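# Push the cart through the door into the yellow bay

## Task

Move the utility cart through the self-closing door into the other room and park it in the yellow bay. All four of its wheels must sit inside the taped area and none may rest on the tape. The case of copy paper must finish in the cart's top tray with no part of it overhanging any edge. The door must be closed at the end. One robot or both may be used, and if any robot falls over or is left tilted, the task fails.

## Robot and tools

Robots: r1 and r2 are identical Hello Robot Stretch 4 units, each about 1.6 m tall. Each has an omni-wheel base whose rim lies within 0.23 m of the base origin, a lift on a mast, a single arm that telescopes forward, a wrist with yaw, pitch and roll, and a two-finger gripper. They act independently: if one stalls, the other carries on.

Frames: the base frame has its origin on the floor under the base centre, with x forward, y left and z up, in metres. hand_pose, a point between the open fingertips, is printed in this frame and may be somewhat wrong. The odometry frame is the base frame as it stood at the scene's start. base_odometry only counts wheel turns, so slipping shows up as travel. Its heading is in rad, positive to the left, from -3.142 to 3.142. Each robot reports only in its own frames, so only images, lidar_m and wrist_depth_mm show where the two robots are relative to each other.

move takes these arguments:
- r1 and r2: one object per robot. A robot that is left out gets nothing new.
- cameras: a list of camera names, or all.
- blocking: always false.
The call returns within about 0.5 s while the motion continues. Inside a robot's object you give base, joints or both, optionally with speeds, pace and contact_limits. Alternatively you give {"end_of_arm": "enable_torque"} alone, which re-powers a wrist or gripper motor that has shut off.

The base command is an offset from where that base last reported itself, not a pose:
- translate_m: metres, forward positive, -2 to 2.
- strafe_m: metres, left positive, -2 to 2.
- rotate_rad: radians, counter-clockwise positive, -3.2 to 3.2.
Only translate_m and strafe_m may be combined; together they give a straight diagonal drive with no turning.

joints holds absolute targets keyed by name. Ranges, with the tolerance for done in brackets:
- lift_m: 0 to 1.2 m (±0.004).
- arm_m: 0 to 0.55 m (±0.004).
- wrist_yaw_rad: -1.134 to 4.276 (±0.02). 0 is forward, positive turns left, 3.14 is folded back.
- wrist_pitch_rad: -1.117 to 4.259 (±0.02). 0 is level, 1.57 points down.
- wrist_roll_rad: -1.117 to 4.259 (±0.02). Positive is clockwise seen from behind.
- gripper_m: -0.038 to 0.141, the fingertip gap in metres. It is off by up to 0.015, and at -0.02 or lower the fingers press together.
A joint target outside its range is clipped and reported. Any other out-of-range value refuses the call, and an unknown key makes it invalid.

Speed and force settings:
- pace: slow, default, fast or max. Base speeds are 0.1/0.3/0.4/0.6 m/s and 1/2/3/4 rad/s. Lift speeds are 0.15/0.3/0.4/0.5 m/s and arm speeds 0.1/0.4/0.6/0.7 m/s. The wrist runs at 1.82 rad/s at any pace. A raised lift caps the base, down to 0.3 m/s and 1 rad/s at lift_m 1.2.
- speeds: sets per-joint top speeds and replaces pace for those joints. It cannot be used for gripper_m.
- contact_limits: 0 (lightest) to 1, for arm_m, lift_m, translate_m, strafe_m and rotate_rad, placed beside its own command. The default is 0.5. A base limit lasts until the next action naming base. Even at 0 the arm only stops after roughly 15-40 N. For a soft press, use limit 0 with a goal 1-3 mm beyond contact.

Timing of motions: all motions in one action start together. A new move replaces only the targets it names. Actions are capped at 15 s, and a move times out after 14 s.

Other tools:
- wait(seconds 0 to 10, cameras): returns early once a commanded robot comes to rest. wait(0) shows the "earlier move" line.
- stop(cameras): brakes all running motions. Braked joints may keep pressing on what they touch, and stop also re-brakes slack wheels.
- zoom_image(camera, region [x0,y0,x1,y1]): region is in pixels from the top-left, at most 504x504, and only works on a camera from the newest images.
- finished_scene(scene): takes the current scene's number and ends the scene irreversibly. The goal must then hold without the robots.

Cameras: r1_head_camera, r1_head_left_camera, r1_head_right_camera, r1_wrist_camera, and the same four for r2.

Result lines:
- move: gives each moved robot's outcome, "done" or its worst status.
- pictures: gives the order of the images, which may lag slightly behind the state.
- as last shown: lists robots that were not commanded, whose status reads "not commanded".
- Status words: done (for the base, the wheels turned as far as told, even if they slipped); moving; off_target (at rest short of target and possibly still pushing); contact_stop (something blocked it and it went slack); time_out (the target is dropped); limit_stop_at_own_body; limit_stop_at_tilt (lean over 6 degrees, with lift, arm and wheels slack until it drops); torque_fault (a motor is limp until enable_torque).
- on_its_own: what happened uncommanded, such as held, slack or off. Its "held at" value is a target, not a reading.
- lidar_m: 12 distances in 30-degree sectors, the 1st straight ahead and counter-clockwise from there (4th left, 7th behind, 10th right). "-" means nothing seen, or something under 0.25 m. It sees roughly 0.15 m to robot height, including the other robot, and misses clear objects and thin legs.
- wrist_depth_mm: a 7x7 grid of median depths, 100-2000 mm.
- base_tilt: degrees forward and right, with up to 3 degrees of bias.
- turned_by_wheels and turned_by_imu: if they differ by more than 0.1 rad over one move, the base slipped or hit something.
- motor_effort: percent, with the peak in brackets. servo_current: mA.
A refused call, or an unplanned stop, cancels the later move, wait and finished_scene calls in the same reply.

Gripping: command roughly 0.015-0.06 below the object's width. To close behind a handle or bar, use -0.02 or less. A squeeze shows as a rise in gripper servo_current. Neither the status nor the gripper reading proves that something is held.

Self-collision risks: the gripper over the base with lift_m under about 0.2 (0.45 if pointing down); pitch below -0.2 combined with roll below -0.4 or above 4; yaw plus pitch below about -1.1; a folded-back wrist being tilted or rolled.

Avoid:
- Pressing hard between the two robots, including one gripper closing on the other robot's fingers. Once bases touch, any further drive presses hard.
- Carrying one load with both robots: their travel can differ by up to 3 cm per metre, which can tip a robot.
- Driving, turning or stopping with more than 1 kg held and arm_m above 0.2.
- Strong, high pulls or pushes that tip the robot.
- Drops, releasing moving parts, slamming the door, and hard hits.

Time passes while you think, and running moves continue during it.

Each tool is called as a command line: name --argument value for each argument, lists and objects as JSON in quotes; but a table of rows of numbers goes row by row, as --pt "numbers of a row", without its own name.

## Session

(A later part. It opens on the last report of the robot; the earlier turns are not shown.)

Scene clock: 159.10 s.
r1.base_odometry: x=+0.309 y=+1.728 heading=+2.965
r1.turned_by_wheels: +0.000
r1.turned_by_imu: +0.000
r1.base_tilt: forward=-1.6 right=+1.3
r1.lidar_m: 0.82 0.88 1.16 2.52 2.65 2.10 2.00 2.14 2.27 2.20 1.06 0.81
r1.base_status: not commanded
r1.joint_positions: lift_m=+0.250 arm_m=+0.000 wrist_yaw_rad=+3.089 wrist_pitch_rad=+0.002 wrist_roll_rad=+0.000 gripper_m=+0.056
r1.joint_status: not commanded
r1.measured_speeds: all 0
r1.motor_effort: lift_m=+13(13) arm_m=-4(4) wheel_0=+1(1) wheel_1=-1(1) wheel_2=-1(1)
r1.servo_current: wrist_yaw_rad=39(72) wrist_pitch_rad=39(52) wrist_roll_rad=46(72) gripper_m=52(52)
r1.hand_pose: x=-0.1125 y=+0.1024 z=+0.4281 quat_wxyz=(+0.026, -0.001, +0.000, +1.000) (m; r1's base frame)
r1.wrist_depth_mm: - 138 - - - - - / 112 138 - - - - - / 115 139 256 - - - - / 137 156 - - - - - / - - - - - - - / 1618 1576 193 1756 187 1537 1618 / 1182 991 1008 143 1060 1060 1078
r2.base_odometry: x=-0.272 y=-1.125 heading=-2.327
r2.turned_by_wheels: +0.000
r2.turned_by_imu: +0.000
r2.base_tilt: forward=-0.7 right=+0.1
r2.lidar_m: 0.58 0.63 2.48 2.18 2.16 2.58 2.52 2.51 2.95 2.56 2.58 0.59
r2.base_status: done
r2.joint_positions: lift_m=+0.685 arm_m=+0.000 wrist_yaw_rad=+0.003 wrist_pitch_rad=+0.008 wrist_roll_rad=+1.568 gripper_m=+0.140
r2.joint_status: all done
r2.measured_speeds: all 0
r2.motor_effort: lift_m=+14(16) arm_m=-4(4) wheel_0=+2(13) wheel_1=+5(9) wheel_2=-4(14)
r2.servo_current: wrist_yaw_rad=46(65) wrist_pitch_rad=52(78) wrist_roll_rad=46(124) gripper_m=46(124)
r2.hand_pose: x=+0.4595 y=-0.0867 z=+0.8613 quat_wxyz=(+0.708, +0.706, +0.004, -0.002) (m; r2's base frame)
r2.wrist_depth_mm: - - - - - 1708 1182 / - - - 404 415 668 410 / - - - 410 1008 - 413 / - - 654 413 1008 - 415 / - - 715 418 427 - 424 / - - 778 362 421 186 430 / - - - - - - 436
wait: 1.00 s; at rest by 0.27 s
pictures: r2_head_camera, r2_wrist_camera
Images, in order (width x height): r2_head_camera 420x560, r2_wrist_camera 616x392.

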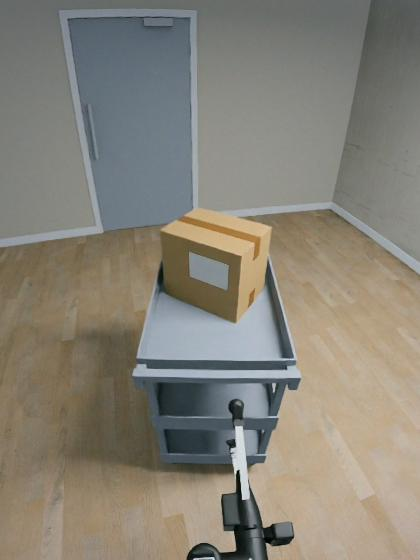

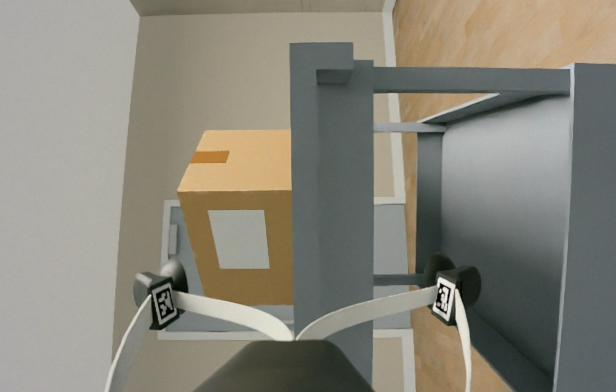

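move --blocking false --r2 '{"base":{"translate_m":0.2},"joints":{"lift_m":0.662},"pace":"slow","contact_limits":{"translate_m":0.1}}' --cameras '[]'

wait --seconds 4 --cameras '[]'

wait --seconds 0.5 --cameras '["r2_wrist_camera","r2_head_camera"]'

zoom_image --camera "r2_head_camera" --region '[80, 260, 340, 540]'

Scene clock: 184.43 s.
move: r2 moving
r1: as last shown
r1.base_tilt: forward=-1.6 right=+1.2
r1.lidar_m: 0.82 0.89 1.16 2.51 2.64 2.09 2.01 2.15 2.28 2.20 1.06 0.82
r1.motor_effort: lift_m=+13(13) arm_m=-4(4) wheel_0=+1(2) wheel_1=-1(1) wheel_2=-1(1)
r1.servo_current: wrist_yaw_rad=59(65) wrist_pitch_rad=46(52) wrist_roll_rad=46(59) gripper_m=39(46)
r1.wrist_depth_mm: - 138 - - - - - / 112 139 - - - - - / 116 139 256 - - - - / 136 156 - - - - - / - - - - - - - / 1618 1661 193 1756 187 1576 1661 / 1138 1008 1008 143 1060 1025 1098
r2.base_odometry: x=-0.280 y=-1.134 heading=-2.327
r2.turned_by_wheels: +0.000
r2.turned_by_imu: +0.001
r2.base_tilt: forward=-0.7 right=+0.1
r2.lidar_m: 0.57 0.61 2.49 2.17 2.20 2.61 2.54 2.53 2.93 2.55 2.58 0.59
r2.base_status: translate_m moving
r2.joint_positions: lift_m=+0.665 arm_m=+0.000 wrist_yaw_rad=+0.003 wrist_pitch_rad=+0.008 wrist_roll_rad=+1.568 gripper_m=+0.140
r2.joint_status: lift_m moving
r2.measured_speeds: translate_m=+0.048 strafe_m=+0.000 rotate_rad=-0.001 lift_m=-0.038 arm_m=+0.000 wrist_yaw_rad=+0.000 wrist_pitch_rad=+0.000 wrist_roll_rad=+0.000
r2.motor_effort: lift_m=+15(16) arm_m=-4(4) wheel_0=+8(8) wheel_1=+4(8) wheel_2=-10(10)
r2.servo_current: wrist_yaw_rad=39(59) wrist_pitch_rad=52(52) wrist_roll_rad=59(59) gripper_m=52(52)
r2.contact_limits: translate_m 0.1
r2.hand_pose: x=+0.4595 y=-0.0867 z=+0.8414 quat_wxyz=(+0.708, +0.706, +0.004, -0.002) (m; r2's base frame)
r2.wrist_depth_mm: - - - - - 1618 1160 / - - - 336 - 585 397 / - - 759 397 - - 399 / - - 634 399 - - 404 / - - 699 407 - - 410 / - - 759 351 198 185 415 / - - - - - 1983 424
pictures: none
No camera images: "cameras" was empty.

Scene clock: 187.20 s.
earlier move: r2 done
r1.base_odometry: x=+0.309 y=+1.728 heading=+2.965
r1.turned_by_wheels: +0.000
r1.turned_by_imu: +0.000
r1.base_tilt: forward=-1.6 right=+1.3
r1.lidar_m: 0.82 0.89 1.15 2.51 2.66 2.09 2.01 2.16 2.26 2.19 1.05 0.82
r1.base_status: not commanded
r1.joint_positions: lift_m=+0.250 arm_m=+0.000 wrist_yaw_rad=+3.089 wrist_pitch_rad=+0.002 wrist_roll_rad=+0.000 gripper_m=+0.056
r1.joint_status: not commanded
r1.measured_speeds: all 0
r1.motor_effort: lift_m=+13(13) arm_m=-4(4) wheel_0=+1(2) wheel_1=-1(1) wheel_2=-1(1)
r1.servo_current: wrist_yaw_rad=52(65) wrist_pitch_rad=39(52) wrist_roll_rad=46(65) gripper_m=39(52)
r1.hand_pose: x=-0.1125 y=+0.1024 z=+0.4281 quat_wxyz=(+0.026, -0.001, +0.000, +1.000) (m; r1's base frame)
r1.wrist_depth_mm: - 138 - - - - - / 111 139 - - - - - / 116 139 256 - - - - / 137 156 - - - - - / - - - - - - - / 1576 1661 194 1808 188 1576 1661 / 1118 991 1008 143 1078 1025 1118
r2.base_odometry: x=-0.409 y=-1.270 heading=-2.327
r2.turned_by_wheels: +0.000
r2.turned_by_imu: +0.000
r2.base_tilt: forward=-0.7 right=+0.1
r2.lidar_m: 0.39 0.37 2.53 2.22 2.24 2.66 2.70 2.73 2.87 2.50 2.52 0.41
r2.base_status: done
r2.joint_positions: lift_m=+0.662 arm_m=+0.000 wrist_yaw_rad=+0.002 wrist_pitch_rad=+0.003 wrist_roll_rad=+1.568 gripper_m=+0.140
r2.joint_status: all done
r2.measured_speeds: all 0
r2.motor_effort: lift_m=+14(16) arm_m=-4(4) wheel_0=+5(10) wheel_1=+4(8) wheel_2=-7(11)
r2.servo_current: wrist_yaw_rad=33(59) wrist_pitch_rad=46(59) wrist_roll_rad=46(65) gripper_m=52(59)
r2.contact_limits: translate_m 0.1
r2.hand_pose: x=+0.4595 y=-0.0870 z=+0.8397 quat_wxyz=(+0.708, +0.706, +0.002, +0.000) (m; r2's base frame)
r2.wrist_depth_mm: - - - 209 210 1537 1160 / - - - 212 212 1708 - / - - 525 215 215 820 - / - 462 442 217 218 809 - / - - 462 220 220 809 - / - - 162 221 213 - - / - - - - - - -
wait: 2.77 of 4 s (r2 has come to rest)
pictures: none
No camera images: "cameras" was empty.

Scene clock: 187.70 s.
r1.base_odometry: x=+0.309 y=+1.728 heading=+2.965
r1.turned_by_wheels: +0.000
r1.turned_by_imu: +0.000
r1.base_tilt: forward=-1.6 right=+1.3
r1.lidar_m: 0.83 0.89 1.14 2.51 2.66 2.08 1.99 2.14 2.26 2.18 1.07 0.84
r1.base_status: not commanded
r1.joint_positions: lift_m=+0.250 arm_m=+0.000 wrist_yaw_rad=+3.089 wrist_pitch_rad=+0.002 wrist_roll_rad=+0.000 gripper_m=+0.056
r1.joint_status: not commanded
r1.measured_speeds: all 0
r1.motor_effort: lift_m=+13(13) arm_m=-4(4) wheel_0=+1(2) wheel_1=-1(1) wheel_2=-1(1)
r1.servo_current: wrist_yaw_rad=46(65) wrist_pitch_rad=39(52) wrist_roll_rad=52(65) gripper_m=39(52)
r1.hand_pose: x=-0.1125 y=+0.1024 z=+0.4281 quat_wxyz=(+0.026, -0.001, +0.000, +1.000) (m; r1's base frame)
r1.wrist_depth_mm: - 138 - - - - - / 112 139 - - - - - / 116 139 257 - - - - / 137 156 - - - - - / - - - - - - - / 1618 1618 193 1808 188 1537 1661 / 1138 991 1025 143 1060 1025 1098
r2.base_odometry: x=-0.409 y=-1.270 heading=-2.327
r2.turned_by_wheels: +0.000
r2.turned_by_imu: +0.000
r2.base_tilt: forward=-0.6 right=+0.1
r2.lidar_m: 0.37 0.42 2.54 2.22 2.23 2.66 2.71 2.72 2.87 2.53 2.53 0.41
r2.base_status: done
r2.joint_positions: lift_m=+0.662 arm_m=+0.000 wrist_yaw_rad=+0.002 wrist_pitch_rad=+0.003 wrist_roll_rad=+1.568 gripper_m=+0.140
r2.joint_status: all done
r2.measured_speeds: all 0
r2.motor_effort: lift_m=+14(16) arm_m=-4(4) wheel_0=+5(10) wheel_1=+4(8) wheel_2=-7(11)
r2.servo_current: wrist_yaw_rad=46(59) wrist_pitch_rad=46(59) wrist_roll_rad=39(65) gripper_m=46(59)
r2.contact_limits: translate_m 0.1
r2.hand_pose: x=+0.4595 y=-0.0870 z=+0.8397 quat_wxyz=(+0.708, +0.706, +0.002, +0.000) (m; r2's base frame)
r2.wrist_depth_mm: - - - 210 210 1537 1182 / - - - 213 213 1708 - / - - 535 215 215 809 - / - 466 442 217 217 809 - / - - 466 220 220 820 - / - - 162 222 213 - - / - - - - - - -
wait: 0.50 s; at rest by 0.27 s
pictures: r2_head_camera, r2_wrist_camera
Images, in order (width x height): r2_head_camera 420x560, r2_wrist_camera 616x392.

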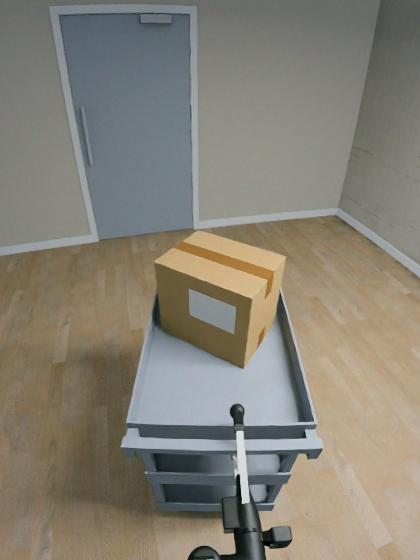

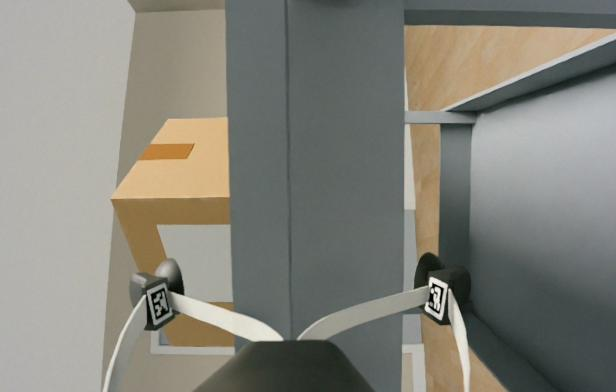

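Scaled by 1.800 from the camera's 420x560 image, which has a finer 1200x1600 frame.

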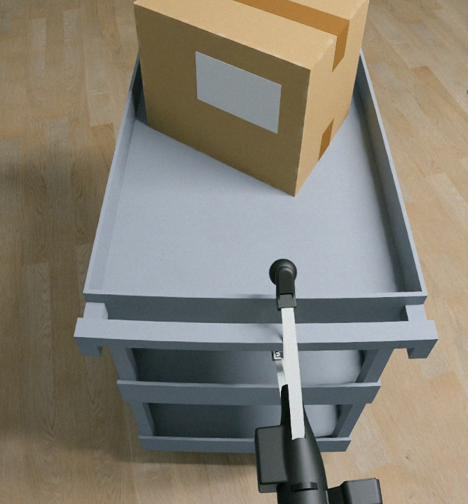

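move --blocking false --r2 '{"base":{"translate_m":-0.045},"pace":"slow"}' --cameras '[]'

wait --seconds 2 --cameras '[]'

move --blocking false --r2 '{"joints":{"gripper_m":0.0}}' --cameras '[]'

wait --seconds 3 --cameras '["r2_wrist_camera","r2_head_camera"]'

zoom_image --camera "r2_head_camera" --region '[80, 260, 340, 540]'

Scene clock: 200.17 s.
move: r2 moving
r1: as last shown
r1.lidar_m: 0.84 0.89 1.14 2.52 2.65 2.07 2.01 2.16 2.27 2.20 1.05 0.82
r1.motor_effort: lift_m=+13(13) arm_m=-4(4) wheel_0=+1(1) wheel_1=-1(1) wheel_2=-1(1)
r1.servo_current: wrist_yaw_rad=39(72) wrist_pitch_rad=46(52) wrist_roll_rad=26(65) gripper_m=39(46)
r1.wrist_depth_mm: - 138 - - - - - / 112 139 - - - - - / 116 139 257 - - - - / 136 156 - - - - - / - - - - - - - / 1576 1576 194 1708 187 1576 1618 / 1118 1008 1008 143 1078 1042 1118
r2.base_odometry: x=-0.400 y=-1.262 heading=-2.327
r2.turned_by_wheels: +0.000
r2.turned_by_imu: +0.000
r2.base_tilt: forward=-0.6 right=+0.0
r2.lidar_m: 0.38 0.42 2.52 2.20 2.24 2.65 2.68 2.71 2.89 2.53 2.54 0.41
r2.base_status: translate_m moving
r2.joint_positions: lift_m=+0.662 arm_m=+0.000 wrist_yaw_rad=+0.002 wrist_pitch_rad=+0.003 wrist_roll_rad=+1.568 gripper_m=+0.140
r2.joint_status: not commanded
r2.measured_speeds: translate_m=-0.048 strafe_m=-0.001 rotate_rad=+0.002 lift_m=+0.000 arm_m=+0.000 wrist_yaw_rad=+0.000 wrist_pitch_rad=+0.000 wrist_roll_rad=+0.000
r2.motor_effort: lift_m=+14(14) arm_m=-4(4) wheel_0=-5(8) wheel_1=-6(8) wheel_2=+9(9)
r2.servo_current: wrist_yaw_rad=39(52) wrist_pitch_rad=39(46) wrist_roll_rad=46(59) gripper_m=52(59)
r2.hand_pose: x=+0.4595 y=-0.0870 z=+0.8397 quat_wxyz=(+0.708, +0.706, +0.002, +0.000) (m; r2's base frame)
r2.wrist_depth_mm: - - - 220 222 1336 1025 / - - - 221 224 1708 - / - - 512 224 226 820 - / - 492 452 228 229 831 - / - 512 477 230 231 788 - / - 216 182 172 233 185 - / - - - - - - -
pictures: none
No camera images: "cameras" was empty.

Scene clock: 201.30 s.
earlier move: r2 done
r1.base_odometry: x=+0.309 y=+1.728 heading=+2.965
r1.turned_by_wheels: +0.000
r1.turned_by_imu: +0.000
r1.base_tilt: forward=-1.6 right=+1.3
r1.lidar_m: 0.82 0.88 1.15 2.48 2.65 2.09 2.01 2.15 2.26 2.20 1.07 0.82
r1.base_status: not commanded
r1.joint_positions: lift_m=+0.250 arm_m=+0.000 wrist_yaw_rad=+3.089 wrist_pitch_rad=+0.002 wrist_roll_rad=+0.000 gripper_m=+0.056
r1.joint_status: not commanded
r1.measured_speeds: all 0
r1.motor_effort: lift_m=+13(13) arm_m=-4(4) wheel_0=+1(1) wheel_1=-1(1) wheel_2=+0(1)
r1.servo_current: wrist_yaw_rad=52(72) wrist_pitch_rad=39(52) wrist_roll_rad=46(65) gripper_m=46(46)
r1.hand_pose: x=-0.1125 y=+0.1024 z=+0.4281 quat_wxyz=(+0.026, -0.001, +0.000, +1.000) (m; r1's base frame)
r1.wrist_depth_mm: - 138 - - - - - / 112 139 - - - - - / 115 139 256 - - - - / 137 156 - - - - - / - - - - - - - / 1618 1576 193 1756 187 1537 1661 / 1118 1008 1008 143 1060 1042 1098
r2.base_odometry: x=-0.378 y=-1.238 heading=-2.327
r2.turned_by_wheels: +0.000
r2.turned_by_imu: +0.000
r2.base_tilt: forward=-0.6 right=+0.1
r2.lidar_m: 0.41 0.47 2.50 2.20 2.22 2.64 2.65 2.67 2.87 2.54 2.53 0.44
r2.base_status: done
r2.joint_positions: lift_m=+0.662 arm_m=+0.000 wrist_yaw_rad=+0.002 wrist_pitch_rad=+0.003 wrist_roll_rad=+1.568 gripper_m=+0.140
r2.joint_status: not commanded
r2.measured_speeds: all 0
r2.motor_effort: lift_m=+14(14) arm_m=-4(4) wheel_0=-4(8) wheel_1=-4(8) wheel_2=+4(10)
r2.servo_current: wrist_yaw_rad=52(59) wrist_pitch_rad=39(46) wrist_roll_rad=39(65) gripper_m=52(59)
r2.hand_pose: x=+0.4595 y=-0.0870 z=+0.8397 quat_wxyz=(+0.708, +0.706, +0.002, +0.000) (m; r2's base frame)
r2.wrist_depth_mm: - - - 235 258 259 259 / - - - 255 - 1661 - / - - 580 258 259 842 - / - 530 496 260 866 854 - / - - 521 265 267 878 - / - - 208 206 265 185 - / - - - - - - -
wait: 1.13 of 2 s (r2 has come to rest)
pictures: none
No camera images: "cameras" was empty.

Scene clock: 201.80 s.
move: r2 moving
r1: as last shown
r1.lidar_m: 0.83 0.88 1.17 2.51 2.65 2.06 2.01 2.18 2.27 2.19 1.05 0.82
r1.motor_effort: lift_m=+13(13) arm_m=-4(4) wheel_0=+1(1) wheel_1=-1(1) wheel_2=-1(1)
r1.servo_current: wrist_yaw_rad=46(65) wrist_pitch_rad=39(52) wrist_roll_rad=46(59) gripper_m=39(46)
r1.wrist_depth_mm: - 138 - - - - - / 111 139 - - - - - / 116 140 255 - - - - / 136 156 - - - - - / - - - - - - - / 1618 1618 194 1756 187 1576 1661 / 1118 991 991 143 1042 1025 1098
r2.base_odometry: x=-0.378 y=-1.238 heading=-2.327
r2.turned_by_wheels: +0.000
r2.turned_by_imu: +0.000
r2.base_tilt: forward=-0.7 right=+0.0
r2.lidar_m: 0.43 0.46 2.49 2.22 2.23 2.64 2.64 2.67 2.88 2.50 2.54 0.44
r2.base_status: not commanded
r2.joint_positions: lift_m=+0.662 arm_m=+0.000 wrist_yaw_rad=+0.002 wrist_pitch_rad=+0.003 wrist_roll_rad=+1.568 gripper_m=+0.128
r2.joint_status: gripper_m moving
r2.measured_speeds: all 0
r2.motor_effort: lift_m=+14(14) arm_m=-4(4) wheel_0=-4(6) wheel_1=-3(4) wheel_2=+4(5)
r2.servo_current: wrist_yaw_rad=46(59) wrist_pitch_rad=39(46) wrist_roll_rad=46(59) gripper_m=91(98)
r2.hand_pose: x=+0.4595 y=-0.0870 z=+0.8397 quat_wxyz=(+0.708, +0.706, +0.002, +0.000) (m; r2's base frame)
r2.wrist_depth_mm: - - - 235 258 259 259 / - - - 256 - 1661 - / - - 580 258 260 866 - / - 525 492 260 866 854 - / - - 517 264 265 - - / - - 206 207 195 - - / - - - - - - -
pictures: none
No camera images: "cameras" was empty.

Scene clock: 203.60 s.
earlier move: r2 done
r1.base_odometry: x=+0.309 y=+1.728 heading=+2.965
r1.turned_by_wheels: +0.000
r1.turned_by_imu: +0.000
r1.base_tilt: forward=-1.6 right=+1.2
r1.lidar_m: 0.83 0.89 1.15 2.50 2.66 2.07 2.02 2.15 2.24 2.19 1.05 0.82
r1.base_status: not commanded
r1.joint_positions: lift_m=+0.250 arm_m=+0.000 wrist_yaw_rad=+3.089 wrist_pitch_rad=+0.002 wrist_roll_rad=+0.000 gripper_m=+0.056
r1.joint_status: not commanded
r1.measured_speeds: all 0
r1.motor_effort: lift_m=+13(13) arm_m=-4(4) wheel_0=+1(1) wheel_1=-1(1) wheel_2=-1(1)
r1.servo_current: wrist_yaw_rad=59(65) wrist_pitch_rad=46(52) wrist_roll_rad=59(65) gripper_m=46(46)
r1.hand_pose: x=-0.1125 y=+0.1024 z=+0.4281 quat_wxyz=(+0.026, -0.001, +0.000, +1.000) (m; r1's base frame)
r1.wrist_depth_mm: - 138 - - - - - / 112 139 - - - - - / 116 140 257 - - - - / 137 156 - - - - - / - - - - - - - / 1537 1618 193 1756 187 1537 1661 / 1118 1008 991 143 1042 1042 1098
r2.base_odometry: x=-0.378 y=-1.238 heading=-2.327
r2.turned_by_wheels: +0.000
r2.turned_by_imu: +0.000
r2.base_tilt: forward=-0.7 right=+0.0
r2.lidar_m: 0.40 0.45 2.51 2.21 2.23 2.68 2.66 2.68 2.88 2.53 2.53 0.45
r2.base_status: not commanded
r2.joint_positions: lift_m=+0.662 arm_m=+0.000 wrist_yaw_rad=+0.002 wrist_pitch_rad=-0.006 wrist_roll_rad=+1.568 gripper_m=+0.001
r2.joint_status: all done
r2.measured_speeds: all 0
r2.motor_effort: lift_m=+14(14) arm_m=-4(4) wheel_0=-4(6) wheel_1=-3(4) wheel_2=+4(5)
r2.servo_current: wrist_yaw_rad=46(59) wrist_pitch_rad=46(52) wrist_roll_rad=46(59) gripper_m=111(195)
r2.hand_pose: x=+0.4594 y=-0.0870 z=+0.8422 quat_wxyz=(+0.708, +0.706, -0.002, +0.003) (m; r2's base frame)
r2.wrist_depth_mm: - - - 189 243 248 246 / - - - 191 247 1808 - / - - 597 194 250 831 - / - - 496 197 253 842 - / - - 539 199 257 854 - / - - 187 202 181 - - / - - - - - 1921 -
wait: 1.80 of 3 s (r2 has come to rest)
pictures: r2_head_camera, r2_wrist_camera
Images, in order (width x height): r2_head_camera 420x560, r2_wrist_camera 616x392.

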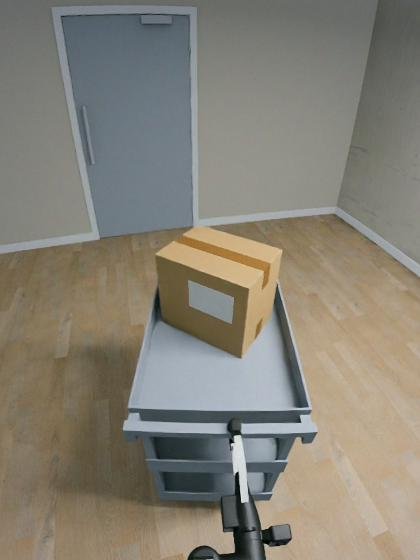

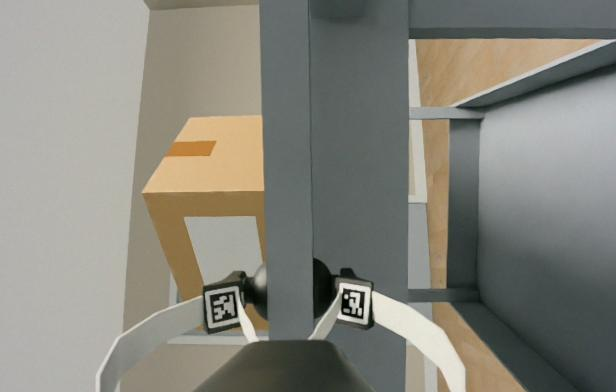

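Scaled by 1.800 from the camera's 420x560 image, which has a finer 1200x1600 frame.

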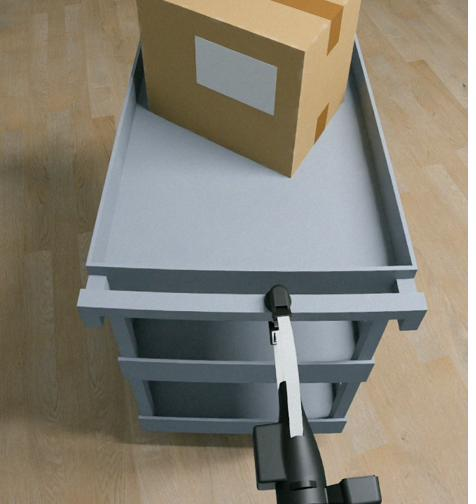

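move --blocking false --r2 '{"base":{"translate_m":-0.6},"pace":"slow"}' --cameras '[]'

wait --seconds 7 --cameras '[]'

wait --seconds 0.5 --cameras '["r2_wrist_camera","r2_head_camera","r2_head_left_camera"]'

Scene clock: 209.30 s.
move: r2 moving
r1: as last shown
r1.base_tilt: forward=-1.6 right=+1.3
r1.lidar_m: 0.84 0.86 1.13 2.51 2.64 2.08 2.01 2.13 2.27 2.17 1.06 0.83
r1.motor_effort: lift_m=+13(13) arm_m=-4(4) wheel_0=+1(2) wheel_1=-1(1) wheel_2=-1(1)
r1.servo_current: wrist_yaw_rad=52(65) wrist_pitch_rad=46(52) wrist_roll_rad=59(59) gripper_m=33(46)
r1.wrist_depth_mm: - 138 - - - - - / 112 139 - - - - - / 116 139 257 - - - - / 136 156 - - - - - / - - - - - - - / 1576 1576 193 1756 187 1576 1661 / 1118 991 1008 143 1078 1042 1118
r2.base_odometry: x=-0.369 y=-1.229 heading=-2.327
r2.turned_by_wheels: +0.000
r2.turned_by_imu: +0.001
r2.base_tilt: forward=-0.7 right=+0.0
r2.lidar_m: 0.44 0.45 2.52 2.20 2.23 2.62 2.61 2.65 2.88 2.53 2.54 0.47
r2.base_status: translate_m moving
r2.joint_positions: lift_m=+0.662 arm_m=+0.000 wrist_yaw_rad=+0.003 wrist_pitch_rad=-0.006 wrist_roll_rad=+1.568 gripper_m=+0.001
r2.joint_status: not commanded
r2.measured_speeds: translate_m=-0.049 strafe_m=+0.000 rotate_rad=-0.002 lift_m=+0.000 arm_m=+0.000 wrist_yaw_rad=+0.004 wrist_pitch_rad=+0.000 wrist_roll_rad=+0.000
r2.motor_effort: lift_m=+14(14) arm_m=-4(4) wheel_0=-2(9) wheel_1=-7(8) wheel_2=+13(14)
r2.servo_current: wrist_yaw_rad=52(52) wrist_pitch_rad=46(52) wrist_roll_rad=59(59) gripper_m=111(117)
r2.hand_pose: x=+0.4596 y=-0.0866 z=+0.8422 quat_wxyz=(+0.708, +0.706, -0.001, +0.003) (m; r2's base frame)
r2.wrist_depth_mm: - - - 192 247 266 264 / - - - 195 249 1808 - / - - 591 198 254 831 - / - - 500 200 257 854 - / - - 549 204 262 - - / - - 188 206 181 - - / - - - - - 1863 -
pictures: none
No camera images: "cameras" was empty.

Scene clock: 216.07 s.
earlier move: r2 done
r1.base_odometry: x=+0.309 y=+1.728 heading=+2.965
r1.turned_by_wheels: +0.000
r1.turned_by_imu: +0.000
r1.base_tilt: forward=-1.6 right=+1.3
r1.lidar_m: 0.83 0.89 1.16 2.49 2.65 2.06 2.01 2.15 2.29 2.20 1.04 0.82
r1.base_status: not commanded
r1.joint_positions: lift_m=+0.250 arm_m=+0.000 wrist_yaw_rad=+3.089 wrist_pitch_rad=+0.002 wrist_roll_rad=+0.000 gripper_m=+0.056
r1.joint_status: not commanded
r1.measured_speeds: all 0
r1.motor_effort: lift_m=+13(13) arm_m=-4(4) wheel_0=+1(2) wheel_1=-1(1) wheel_2=-1(1)
r1.servo_current: wrist_yaw_rad=39(78) wrist_pitch_rad=46(52) wrist_roll_rad=52(72) gripper_m=39(52)
r1.hand_pose: x=-0.1125 y=+0.1024 z=+0.4281 quat_wxyz=(+0.026, -0.001, +0.000, +1.000) (m; r1's base frame)
r1.wrist_depth_mm: - 138 - - - - - / 112 139 - - - - - / 116 139 256 - - - - / 136 156 - - - - - / - - - - - - - / 1618 1618 193 1756 188 1537 1708 / 1118 1008 1008 143 1042 1042 1078
r2.base_odometry: x=+0.034 y=-0.802 heading=-2.327
r2.turned_by_wheels: +0.000
r2.turned_by_imu: +0.001
r2.base_tilt: forward=-0.7 right=+0.1
r2.lidar_m: 0.99 3.74 2.39 2.06 2.06 2.35 2.06 2.08 2.49 2.66 2.67 3.17
r2.base_status: done
r2.joint_positions: lift_m=+0.662 arm_m=+0.000 wrist_yaw_rad=+0.003 wrist_pitch_rad=+0.000 wrist_roll_rad=+1.568 gripper_m=+0.001
r2.joint_status: not commanded
r2.measured_speeds: all 0
r2.motor_effort: lift_m=+17(18) arm_m=-4(4) wheel_0=-5(9) wheel_1=-3(8) wheel_2=+5(15)
r2.servo_current: wrist_yaw_rad=59(65) wrist_pitch_rad=39(52) wrist_roll_rad=52(65) gripper_m=65(117)
r2.hand_pose: x=+0.4595 y=-0.0867 z=+0.8403 quat_wxyz=(+0.708, +0.706, +0.001, +0.001) (m; r2's base frame)
r2.wrist_depth_mm: - - - - - 1661 1160 / - - - - - 1661 1160 / - - - - - 820 1160 / - - - 1078 - 831 - / - - - 854 1336 - - / - - - 193 181 1661 1118 / - - - - - 1499 1160
wait: 6.77 of 7 s (r2 has come to rest)
pictures: none
No camera images: "cameras" was empty.

Scene clock: 216.57 s.
r1.base_odometry: x=+0.309 y=+1.728 heading=+2.965
r1.turned_by_wheels: +0.000
r1.turned_by_imu: +0.000
r1.base_tilt: forward=-1.6 right=+1.3
r1.lidar_m: 0.83 0.88 1.15 2.51 2.64 2.07 2.02 2.15 2.25 2.18 1.04 0.83
r1.base_status: not commanded
r1.joint_positions: lift_m=+0.250 arm_m=+0.000 wrist_yaw_rad=+3.089 wrist_pitch_rad=+0.002 wrist_roll_rad=+0.000 gripper_m=+0.056
r1.joint_status: not commanded
r1.measured_speeds: all 0
r1.motor_effort: lift_m=+13(13) arm_m=-4(4) wheel_0=+1(2) wheel_1=-1(1) wheel_2=-1(1)
r1.servo_current: wrist_yaw_rad=39(78) wrist_pitch_rad=52(52) wrist_roll_rad=46(72) gripper_m=39(52)
r1.hand_pose: x=-0.1125 y=+0.1024 z=+0.4281 quat_wxyz=(+0.026, -0.001, +0.000, +1.000) (m; r1's base frame)
r1.wrist_depth_mm: - 138 - - - - - / 112 139 - - - - - / 116 139 257 - - - - / 136 156 - - - - - / - - - - - - - / 1576 1537 194 1756 188 1537 1661 / 1138 1008 1025 143 1042 1025 1098
r2.base_odometry: x=+0.034 y=-0.802 heading=-2.327
r2.turned_by_wheels: +0.000
r2.turned_by_imu: +0.000
r2.base_tilt: forward=-0.7 right=+0.1
r2.lidar_m: 0.99 3.72 2.35 2.05 2.06 2.38 2.07 2.07 2.49 2.67 2.68 3.19
r2.base_status: done
r2.joint_positions: lift_m=+0.662 arm_m=+0.000 wrist_yaw_rad=+0.003 wrist_pitch_rad=+0.000 wrist_roll_rad=+1.568 gripper_m=+0.001
r2.joint_status: not commanded
r2.measured_speeds: all 0
r2.motor_effort: lift_m=+17(18) arm_m=-4(4) wheel_0=-4(9) wheel_1=-3(8) wheel_2=+5(15)
r2.servo_current: wrist_yaw_rad=39(65) wrist_pitch_rad=39(52) wrist_roll_rad=33(65) gripper_m=72(117)
r2.hand_pose: x=+0.4595 y=-0.0867 z=+0.8403 quat_wxyz=(+0.708, +0.706, +0.001, +0.001) (m; r2's base frame)
r2.wrist_depth_mm: - - - - - 1618 1160 / - - - - - 1661 1160 / - - - - - 831 1182 / - - - 1060 - 831 - / - - - 842 1336 - - / - - - 192 180 1576 1098 / - - - - - 1464 1160
wait: 0.50 s; at rest by 0.27 s
pictures: r2_head_camera, r2_head_left_camera, r2_wrist_camera
Images, in order (width x height): r2_head_camera 420x560, r2_head_left_camera 420x672, r2_wrist_camera 616x392.

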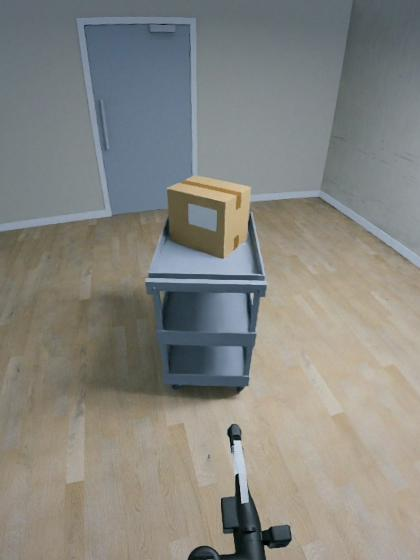

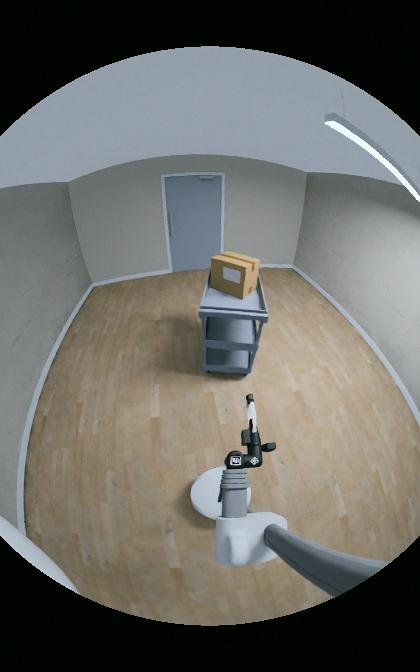

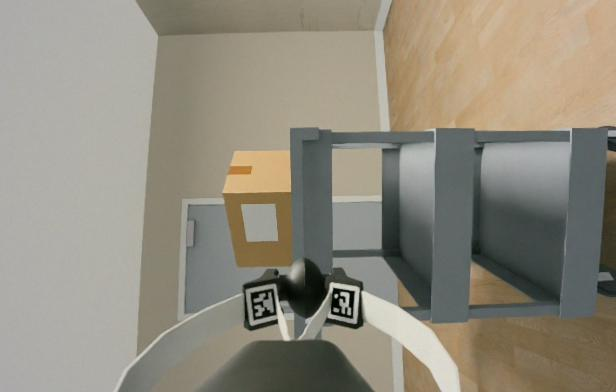

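move --blocking false --r2 '{"base":{"translate_m":0.52},"joints":{"gripper_m":0.14,"lift_m":0.668}}' --cameras '[]'

wait --seconds 4 --cameras '[]'

wait --seconds 0.5 --cameras '["r2_wrist_camera","r2_head_camera"]'

Scene clock: 228.13 s.
move: r2 moving
r1: as last shown
r1.lidar_m: 0.83 0.86 1.16 2.52 2.65 2.06 2.00 2.17 2.28 2.18 1.05 0.80
r1.motor_effort: lift_m=+13(13) arm_m=-4(4) wheel_0=+1(1) wheel_1=-1(1) wheel_2=-1(1)
r1.servo_current: wrist_yaw_rad=46(52) wrist_pitch_rad=46(52) wrist_roll_rad=52(52) gripper_m=39(46)
r1.wrist_depth_mm: - 138 - - - - - / 112 139 - - - - - / 116 140 255 - - - - / 137 156 - - - - - / - - - - - - - / 1576 1618 193 1808 187 1537 1661 / 1118 1008 1025 143 1060 1025 1078
r2.base_odometry: x=+0.013 y=-0.824 heading=-2.327
r2.turned_by_wheels: +0.000
r2.turned_by_imu: +0.001
r2.base_tilt: forward=-0.7 right=+0.0
r2.lidar_m: 0.96 3.71 2.38 2.07 2.04 2.39 2.12 2.12 2.50 2.66 2.67 1.01
r2.base_status: translate_m moving
r2.joint_positions: lift_m=+0.668 arm_m=+0.000 wrist_yaw_rad=+0.003 wrist_pitch_rad=+0.000 wrist_roll_rad=+1.568 gripper_m=+0.020
r2.joint_status: lift_m moving; gripper_m moving
r2.measured_speeds: translate_m=+0.120 strafe_m=-0.001 rotate_rad=+0.000 lift_m=+0.000 arm_m=+0.000 wrist_yaw_rad=+0.000 wrist_pitch_rad=+0.000 wrist_roll_rad=+0.000
r2.motor_effort: lift_m=+21(23) arm_m=-4(4) wheel_0=+7(8) wheel_1=+9(9) wheel_2=-11(13)
r2.servo_current: wrist_yaw_rad=46(65) wrist_pitch_rad=46(46) wrist_roll_rad=39(59) gripper_m=78(98)
r2.hand_pose: x=+0.4595 y=-0.0867 z=+0.8460 quat_wxyz=(+0.708, +0.706, +0.001, +0.001) (m; r2's base frame)
r2.wrist_depth_mm: - - - - - 1708 1160 / - - - - - 1708 1160 / - - - - - 1366 1160 / - - - 1008 - 1336 - / - - - 798 - 809 - / - - 194 201 185 1397 1078 / - - - - - 1756 1160
pictures: none
No camera images: "cameras" was empty.

Scene clock: 230.87 s.
earlier move: r2 done
r1.base_odometry: x=+0.309 y=+1.728 heading=+2.965
r1.turned_by_wheels: +0.000
r1.turned_by_imu: +0.000
r1.base_tilt: forward=-1.6 right=+1.3
r1.lidar_m: 0.82 0.89 1.17 2.53 2.67 2.07 2.01 2.14 2.27 2.20 1.07 0.83
r1.base_status: not commanded
r1.joint_positions: lift_m=+0.250 arm_m=+0.000 wrist_yaw_rad=+3.089 wrist_pitch_rad=+0.002 wrist_roll_rad=+0.000 gripper_m=+0.056
r1.joint_status: not commanded
r1.measured_speeds: all 0
r1.motor_effort: lift_m=+13(13) arm_m=-4(4) wheel_0=+1(1) wheel_1=-1(1) wheel_2=-1(1)
r1.servo_current: wrist_yaw_rad=59(65) wrist_pitch_rad=46(52) wrist_roll_rad=39(65) gripper_m=39(52)
r1.hand_pose: x=-0.1125 y=+0.1024 z=+0.4281 quat_wxyz=(+0.026, -0.001, +0.000, +1.000) (m; r1's base frame)
r1.wrist_depth_mm: - 138 - - - - - / 112 139 - - - - - / 116 140 256 - - - - / 137 156 - - - - - / - - - - - - - / 1576 1576 194 1756 187 1576 1661 / 1118 991 1025 143 1078 1042 1098
r2.base_odometry: x=-0.323 y=-1.180 heading=-2.327
r2.turned_by_wheels: +0.000
r2.turned_by_imu: +0.001
r2.base_tilt: forward=-0.7 right=+0.0
r2.lidar_m: 0.49 0.51 2.50 2.21 2.22 2.64 2.59 2.58 2.91 2.55 2.56 0.50
r2.base_status: done
r2.joint_positions: lift_m=+0.668 arm_m=+0.000 wrist_yaw_rad=+0.003 wrist_pitch_rad=+0.000 wrist_roll_rad=+1.568 gripper_m=+0.140
r2.joint_status: all done
r2.measured_speeds: all 0
r2.motor_effort: lift_m=+21(23) arm_m=-4(4) wheel_0=+3(10) wheel_1=+3(9) wheel_2=-4(14)
r2.servo_current: wrist_yaw_rad=52(65) wrist_pitch_rad=39(52) wrist_roll_rad=46(65) gripper_m=46(117)
r2.hand_pose: x=+0.4595 y=-0.0867 z=+0.8460 quat_wxyz=(+0.708, +0.706, +0.001, +0.001) (m; r2's base frame)
r2.wrist_depth_mm: - - - 246 - 1537 1098 / - - - 293 309 569 312 / - - 676 309 904 878 - / - - 564 314 917 917 - / - - 603 319 324 - - / - - 647 264 212 185 - / - - - - - - -
wait: 2.73 of 4 s (r2 has come to rest)
pictures: none
No camera images: "cameras" was empty.

Scene clock: 231.37 s.
r1.base_odometry: x=+0.309 y=+1.728 heading=+2.965
r1.turned_by_wheels: +0.000
r1.turned_by_imu: +0.000
r1.base_tilt: forward=-1.6 right=+1.3
r1.lidar_m: 0.82 0.88 1.14 2.49 2.66 2.10 2.00 2.16 2.25 2.18 1.07 0.82
r1.base_status: not commanded
r1.joint_positions: lift_m=+0.250 arm_m=+0.000 wrist_yaw_rad=+3.089 wrist_pitch_rad=+0.002 wrist_roll_rad=+0.000 gripper_m=+0.056
r1.joint_status: not commanded
r1.measured_speeds: all 0
r1.motor_effort: lift_m=+13(13) arm_m=-4(4) wheel_0=+1(1) wheel_1=-1(1) wheel_2=-1(1)
r1.servo_current: wrist_yaw_rad=39(65) wrist_pitch_rad=46(52) wrist_roll_rad=20(65) gripper_m=46(52)
r1.hand_pose: x=-0.1125 y=+0.1024 z=+0.4281 quat_wxyz=(+0.026, -0.001, +0.000, +1.000) (m; r1's base frame)
r1.wrist_depth_mm: - 138 - - - - - / 112 139 - - - - - / 115 139 256 - - - - / 137 156 - - - - - / - - - - - - - / 1576 1576 194 1756 187 1537 1661 / 1160 1008 1008 143 1078 1025 1098
r2.base_odometry: x=-0.323 y=-1.180 heading=-2.327
r2.turned_by_wheels: +0.000
r2.turned_by_imu: +0.000
r2.base_tilt: forward=-0.7 right=+0.0
r2.lidar_m: 0.47 0.53 2.50 2.20 2.20 2.62 2.58 2.58 2.88 2.55 2.59 0.50
r2.base_status: done
r2.joint_positions: lift_m=+0.668 arm_m=+0.000 wrist_yaw_rad=+0.003 wrist_pitch_rad=+0.000 wrist_roll_rad=+1.568 gripper_m=+0.140
r2.joint_status: all done
r2.measured_speeds: all 0
r2.motor_effort: lift_m=+21(23) arm_m=-4(4) wheel_0=+3(10) wheel_1=+4(9) wheel_2=-4(14)
r2.servo_current: wrist_yaw_rad=39(65) wrist_pitch_rad=39(52) wrist_roll_rad=65(65) gripper_m=52(117)
r2.hand_pose: x=+0.4595 y=-0.0867 z=+0.8460 quat_wxyz=(+0.708, +0.706, +0.001, +0.001) (m; r2's base frame)
r2.wrist_depth_mm: - - - 245 - 1576 1098 / - - - 293 310 574 312 / - - 668 310 904 866 - / - - 559 315 917 917 - / - - 597 320 325 - - / - - 654 264 212 185 - / - - - - - - -
wait: 0.50 s; at rest by 0.27 s
pictures: r2_head_camera, r2_wrist_camera
Images, in order (width x height): r2_head_camera 420x560, r2_wrist_camera 616x392.

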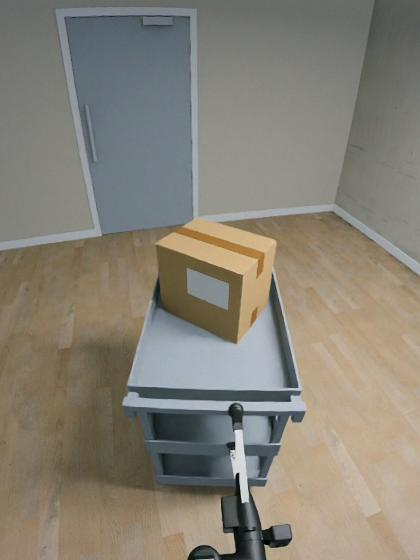

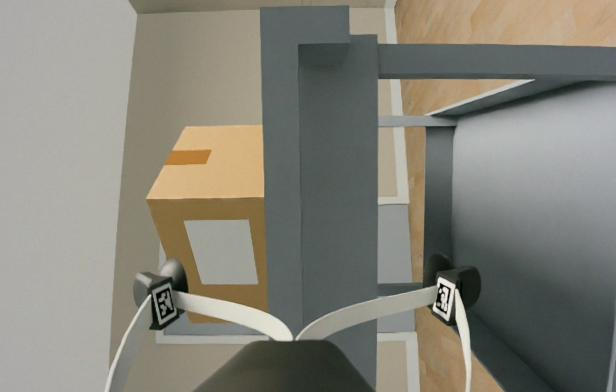

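move --blocking false --r2 '{"base":{"translate_m":0.075},"joints":{"lift_m":0.683},"pace":"slow","contact_limits":{"translate_m":0.1}}' --cameras '[]'

wait --seconds 2 --cameras '[]'

move --blocking false --r2 '{"joints":{"gripper_m":-0.03}}' --cameras '[]'

wait --seconds 3 --cameras '[]'

move --blocking false --r2 '{"base":{"translate_m":-0.1},"pace":"slow"}' --cameras '["r2_wrist_camera","r2_head_camera"]'

wait --seconds 2.5 --cameras '["r2_wrist_camera","r2_head_camera"]'

Scene clock: 239.97 s.
move: r2 moving
r1: as last shown
r1.lidar_m: 0.84 0.89 1.16 2.52 2.66 2.09 2.02 2.14 2.27 2.21 1.05 0.83
r1.servo_current: wrist_yaw_rad=39(59) wrist_pitch_rad=46(46) wrist_roll_rad=39(65) gripper_m=46(46)
r1.wrist_depth_mm: - 139 - - - - - / 112 139 - - - - - / 115 139 256 - - - - / 137 156 - - - - - / - - - - - - - / 1537 1618 194 1756 187 1576 1661 / 1118 1008 1008 143 1078 1025 1098
r2.base_odometry: x=-0.332 y=-1.189 heading=-2.327
r2.turned_by_wheels: +0.000
r2.turned_by_imu: +0.001
r2.base_tilt: forward=-0.7 right=+0.1
r2.lidar_m: 0.47 0.51 2.47 2.21 2.20 2.62 2.58 2.60 2.87 2.54 2.56 0.48
r2.base_status: translate_m moving
r2.joint_positions: lift_m=+0.682 arm_m=+0.000 wrist_yaw_rad=+0.003 wrist_pitch_rad=+0.000 wrist_roll_rad=+1.568 gripper_m=+0.140
r2.joint_status: lift_m moving
r2.measured_speeds: translate_m=+0.048 strafe_m=+0.001 rotate_rad=-0.002 lift_m=+0.012 arm_m=+0.000 wrist_yaw_rad=+0.000 wrist_pitch_rad=+0.000 wrist_roll_rad=+0.000
r2.motor_effort: lift_m=+21(25) arm_m=-4(4) wheel_0=+3(9) wheel_1=+7(7) wheel_2=-9(11)
r2.servo_current: wrist_yaw_rad=39(59) wrist_pitch_rad=39(46) wrist_roll_rad=52(59) gripper_m=52(59)
r2.contact_limits: translate_m 0.1
r2.hand_pose: x=+0.4595 y=-0.0867 z=+0.8608 quat_wxyz=(+0.708, +0.706, +0.001, +0.001) (m; r2's base frame)
r2.wrist_depth_mm: - - - 234 297 1464 1118 / - - - 240 297 585 310 / - - 661 243 300 - - / - - 549 306 307 - - / - - 585 310 309 931 - / - - 647 253 314 187 - / - - - - - - -
pictures: none
No camera images: "cameras" was empty.

Scene clock: 241.47 s.
earlier move: r2 done
r1.base_odometry: x=+0.309 y=+1.728 heading=+2.965
r1.turned_by_wheels: +0.000
r1.turned_by_imu: +0.000
r1.base_tilt: forward=-1.6 right=+1.3
r1.lidar_m: 0.82 0.88 1.15 2.51 2.64 2.08 2.02 2.14 2.25 2.20 1.05 0.82
r1.base_status: not commanded
r1.joint_positions: lift_m=+0.250 arm_m=+0.000 wrist_yaw_rad=+3.089 wrist_pitch_rad=+0.002 wrist_roll_rad=+0.000 gripper_m=+0.056
r1.joint_status: not commanded
r1.measured_speeds: all 0
r1.motor_effort: lift_m=+12(13) arm_m=-4(4) wheel_0=+1(1) wheel_1=-1(1) wheel_2=-1(1)
r1.servo_current: wrist_yaw_rad=39(65) wrist_pitch_rad=46(52) wrist_roll_rad=39(65) gripper_m=39(46)
r1.hand_pose: x=-0.1125 y=+0.1024 z=+0.4281 quat_wxyz=(+0.026, -0.001, +0.000, +1.000) (m; r1's base frame)
r1.wrist_depth_mm: - 138 - - - - - / 112 139 - - - - - / 116 139 256 - - - - / 137 157 - - - - - / - - - - - - - / 1661 1618 193 1756 187 1537 1661 / 1138 991 1025 143 1078 1025 1098
r2.base_odometry: x=-0.374 y=-1.234 heading=-2.327
r2.turned_by_wheels: +0.000
r2.turned_by_imu: +0.000
r2.base_tilt: forward=-0.7 right=+0.0
r2.lidar_m: 0.39 0.45 2.52 2.21 2.22 2.66 2.68 2.66 2.86 2.51 2.54 0.44
r2.base_status: done
r2.joint_positions: lift_m=+0.683 arm_m=+0.000 wrist_yaw_rad=+0.003 wrist_pitch_rad=+0.000 wrist_roll_rad=+1.568 gripper_m=+0.140
r2.joint_status: all done
r2.measured_speeds: all 0
r2.motor_effort: lift_m=+21(25) arm_m=-4(4) wheel_0=+5(9) wheel_1=+4(7) wheel_2=-5(11)
r2.servo_current: wrist_yaw_rad=39(65) wrist_pitch_rad=39(46) wrist_roll_rad=46(59) gripper_m=52(59)
r2.contact_limits: translate_m 0.1
r2.hand_pose: x=+0.4595 y=-0.0867 z=+0.8610 quat_wxyz=(+0.708, +0.706, +0.001, +0.001) (m; r2's base frame)
r2.wrist_depth_mm: - - - 174 232 236 237 / - - - 233 234 1576 591 / - - 585 180 237 809 - / - - 484 182 241 842 - / - - 517 185 246 842 - / - - 564 186 248 187 - / - - - - - - -
wait: 1.50 of 2 s (r2 has come to rest)
pictures: none
No camera images: "cameras" was empty.

Scene clock: 241.97 s.
move: r2 moving
r1: as last shown
r1.lidar_m: 0.84 0.88 1.15 2.51 2.64 2.08 2.00 2.16 2.26 2.18 1.06 0.82
r1.motor_effort: lift_m=+13(13) arm_m=-4(4) wheel_0=+1(1) wheel_1=-1(1) wheel_2=-1(1)
r1.servo_current: wrist_yaw_rad=59(65) wrist_pitch_rad=39(52) wrist_roll_rad=52(59) gripper_m=39(46)
r1.wrist_depth_mm: - 138 - - - - - / 111 138 - - - - - / 116 139 257 - - - - / 137 156 - - - - - / - - - - - - - / 1576 1618 193 1756 187 1576 1661 / 1138 1008 1008 143 1060 1060 1098
r2.base_odometry: x=-0.374 y=-1.234 heading=-2.327
r2.turned_by_wheels: +0.000
r2.turned_by_imu: +0.000
r2.base_tilt: forward=-0.7 right=+0.0
r2.lidar_m: 0.42 0.44 2.50 2.21 2.22 2.64 2.64 2.65 2.86 2.50 2.55 0.45
r2.base_status: not commanded
r2.joint_positions: lift_m=+0.683 arm_m=+0.000 wrist_yaw_rad=+0.003 wrist_pitch_rad=+0.000 wrist_roll_rad=+1.568 gripper_m=+0.128
r2.joint_status: gripper_m moving
r2.measured_speeds: all 0
r2.motor_effort: lift_m=+21(21) arm_m=-4(4) wheel_0=+5(5) wheel_1=+4(4) wheel_2=-5(5)
r2.servo_current: wrist_yaw_rad=39(59) wrist_pitch_rad=39(46) wrist_roll_rad=46(52) gripper_m=72(91)
r2.contact_limits: translate_m 0.1
r2.hand_pose: x=+0.4595 y=-0.0867 z=+0.8610 quat_wxyz=(+0.708, +0.706, +0.001, +0.001) (m; r2's base frame)
r2.wrist_depth_mm: - - - 175 232 236 237 / - - - 232 235 1618 585 / - - 580 180 238 809 - / - - 480 182 242 854 - / - - 504 185 244 866 - / - - 554 187 220 - - / - - - - - - -
pictures: none
No camera images: "cameras" was empty.

Scene clock: 243.97 s.
earlier move: r2 done
r1.base_odometry: x=+0.309 y=+1.728 heading=+2.965
r1.turned_by_wheels: +0.000
r1.turned_by_imu: +0.000
r1.base_tilt: forward=-1.6 right=+1.3
r1.lidar_m: 0.82 0.88 1.16 2.51 2.64 2.08 2.02 2.14 2.26 2.19 1.02 0.84
r1.base_status: not commanded
r1.joint_positions: lift_m=+0.250 arm_m=+0.000 wrist_yaw_rad=+3.089 wrist_pitch_rad=+0.002 wrist_roll_rad=+0.000 gripper_m=+0.056
r1.joint_status: not commanded
r1.measured_speeds: all 0
r1.motor_effort: lift_m=+13(13) arm_m=-4(4) wheel_0=+1(1) wheel_1=-1(1) wheel_2=-1(1)
r1.servo_current: wrist_yaw_rad=46(72) wrist_pitch_rad=39(52) wrist_roll_rad=52(59) gripper_m=46(52)
r1.hand_pose: x=-0.1125 y=+0.1024 z=+0.4281 quat_wxyz=(+0.026, -0.001, +0.000, +1.000) (m; r1's base frame)
r1.wrist_depth_mm: - 139 - - - - - / 112 139 - - - - - / 116 140 257 - - - - / 137 156 - - - - - / - - - - - - - / 1576 1618 193 1708 187 1537 1661 / 1118 1008 1008 143 1078 1025 1098
r2.base_odometry: x=-0.374 y=-1.234 heading=-2.327
r2.turned_by_wheels: +0.000
r2.turned_by_imu: +0.001
r2.base_tilt: forward=-0.7 right=+0.0
r2.lidar_m: 0.39 0.44 2.51 2.22 2.21 2.65 2.65 2.66 2.89 2.53 2.55 0.42
r2.base_status: not commanded
r2.joint_positions: lift_m=+0.683 arm_m=+0.000 wrist_yaw_rad=+0.003 wrist_pitch_rad=+0.000 wrist_roll_rad=+1.568 gripper_m=-0.029
r2.joint_status: all done
r2.measured_speeds: all 0
r2.motor_effort: lift_m=+21(22) arm_m=-4(4) wheel_0=+4(5) wheel_1=+5(5) wheel_2=-1(5)
r2.servo_current: wrist_yaw_rad=46(65) wrist_pitch_rad=39(46) wrist_roll_rad=52(59) gripper_m=117(280)
r2.contact_limits: translate_m 0.1
r2.hand_pose: x=+0.4595 y=-0.0867 z=+0.8610 quat_wxyz=(+0.708, +0.706, +0.001, +0.001) (m; r2's base frame)
r2.wrist_depth_mm: - - - 160 217 222 237 / - - - 162 221 1618 - / - - 554 166 224 - - / - - 466 228 228 - - / - - 508 173 232 842 - / - - 185 174 179 - - / - - - - 241 554 -
wait: 2.00 of 3 s (r2 has come to rest)
pictures: none
No camera images: "cameras" was empty.

Scene clock: 244.47 s.
move: r2 moving
r1: as last shown
r1.base_tilt: forward=-1.6 right=+1.2
r1.lidar_m: 0.83 0.89 1.14 2.52 2.65 2.06 2.02 2.16 2.25 2.20 1.05 0.84
r1.servo_current: wrist_yaw_rad=39(65) wrist_pitch_rad=39(39) wrist_roll_rad=39(65) gripper_m=46(46)
r1.wrist_depth_mm: - 138 - - - - - / 112 139 - - - - - / 116 139 256 - - - - / 137 156 - - - - - / - - - - - - - / 1618 1537 195 1756 188 1576 1661 / 1138 991 1008 143 1060 1042 1098
r2.base_odometry: x=-0.366 y=-1.225 heading=-2.326
r2.turned_by_wheels: +0.000
r2.turned_by_imu: +0.000
r2.base_tilt: forward=-0.7 right=+0.1
r2.lidar_m: 0.40 0.42 2.52 2.20 2.20 2.62 2.64 2.66 2.85 2.55 2.56 0.41
r2.base_status: translate_m moving
r2.joint_positions: lift_m=+0.683 arm_m=+0.000 wrist_yaw_rad=+0.003 wrist_pitch_rad=+0.000 wrist_roll_rad=+1.568 gripper_m=-0.029
r2.joint_status: not commanded
r2.measured_speeds: translate_m=-0.048 strafe_m=+0.000 rotate_rad=+0.001 lift_m=+0.000 arm_m=+0.000 wrist_yaw_rad=+0.000 wrist_pitch_rad=+0.000 wrist_roll_rad=+0.000
r2.motor_effort: lift_m=+21(21) arm_m=-4(4) wheel_0=-6(6) wheel_1=-8(8) wheel_2=+13(15)
r2.servo_current: wrist_yaw_rad=52(59) wrist_pitch_rad=39(46) wrist_roll_rad=39(52) gripper_m=117(117)
r2.hand_pose: x=+0.4596 y=-0.0865 z=+0.8610 quat_wxyz=(+0.708, +0.706, +0.001, +0.001) (m; r2's base frame)
r2.wrist_depth_mm: - - - 160 216 222 237 / - - - 163 220 1618 - / - - 564 167 224 - - / - - 473 228 228 - - / - - 500 172 233 842 - / - - 185 174 179 - - / - - - - 240 549 -
pictures: r2_head_camera, r2_wrist_camera
Images, in order (width x height): r2_head_camera 420x560, r2_wrist_camera 616x392.

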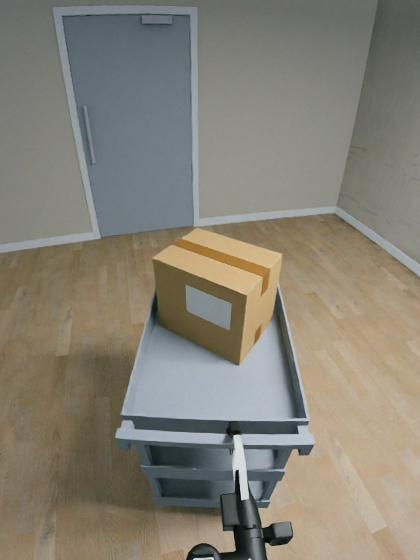

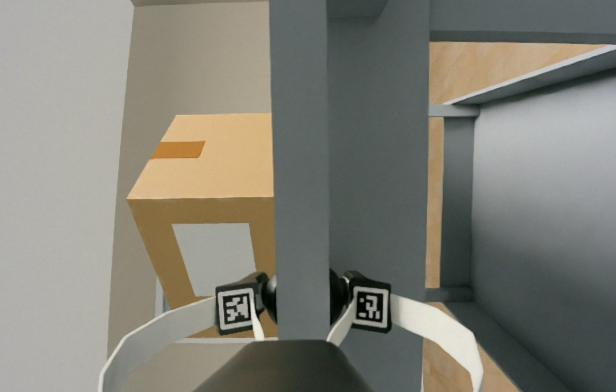

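Scene clock: 246.27 s.
earlier move: r2 done
r1.base_odometry: x=+0.309 y=+1.728 heading=+2.965
r1.turned_by_wheels: +0.000
r1.turned_by_imu: +0.000
r1.base_tilt: forward=-1.6 right=+1.3
r1.lidar_m: 0.83 0.88 1.15 2.51 2.66 2.08 2.01 2.14 2.26 2.22 1.06 0.81
r1.base_status: not commanded
r1.joint_positions: lift_m=+0.250 arm_m=+0.000 wrist_yaw_rad=+3.089 wrist_pitch_rad=+0.002 wrist_roll_rad=+0.000 gripper_m=+0.056
r1.joint_status: not commanded
r1.measured_speeds: all 0
r1.motor_effort: lift_m=+13(13) arm_m=-4(4) wheel_0=+0(1) wheel_1=-1(1) wheel_2=-1(1)
r1.servo_current: wrist_yaw_rad=52(72) wrist_pitch_rad=39(52) wrist_roll_rad=46(65) gripper_m=39(46)
r1.hand_pose: x=-0.1125 y=+0.1024 z=+0.4281 quat_wxyz=(+0.026, -0.001, +0.000, +1.000) (m; r1's base frame)
r1.wrist_depth_mm: - 138 - - - - - / 112 138 - - - - - / 116 139 257 - - - - / 136 156 - - - - - / - - - - - - - / 1537 1618 193 1756 187 1537 1618 / 1160 991 1025 143 1060 1042 1078
r2.base_odometry: x=-0.306 y=-1.162 heading=-2.327
r2.turned_by_wheels: +0.000
r2.turned_by_imu: +0.000
r2.base_tilt: forward=-0.7 right=+0.0
r2.lidar_m: 0.40 0.43 2.50 2.18 2.19 2.63 2.55 2.55 2.88 2.55 2.56 0.42
r2.base_status: done
r2.joint_positions: lift_m=+0.683 arm_m=+0.000 wrist_yaw_rad=+0.003 wrist_pitch_rad=+0.002 wrist_roll_rad=+1.568 gripper_m=-0.029
r2.joint_status: not commanded
r2.measured_speeds: all 0
r2.motor_effort: lift_m=+21(21) arm_m=+4(4) wheel_0=-3(7) wheel_1=-4(8) wheel_2=+6(15)
r2.servo_current: wrist_yaw_rad=52(65) wrist_pitch_rad=39(46) wrist_roll_rad=39(59) gripper_m=91(117)
r2.hand_pose: x=+0.4595 y=-0.0865 z=+0.8604 quat_wxyz=(+0.708, +0.706, +0.002, +0.000) (m; r2's base frame)
r2.wrist_depth_mm: - - - 158 216 222 222 / - - - 160 218 1537 1098 / - - 580 163 222 - - / - - 455 165 226 842 - / - - 492 168 229 842 - / - - 187 170 179 - - / - - - - 236 1618 -
wait: 1.80 of 2.5 s (r2 has come to rest)
pictures: r2_head_camera, r2_wrist_camera
Images, in order (width x height): r2_head_camera 420x560, r2_wrist_camera 616x392.

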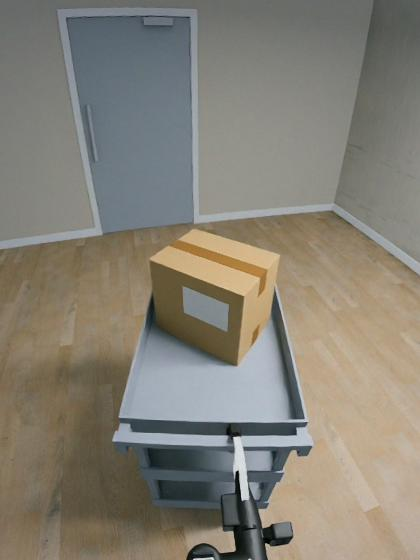

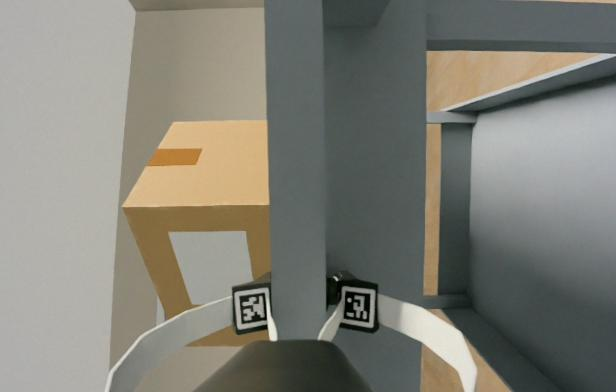

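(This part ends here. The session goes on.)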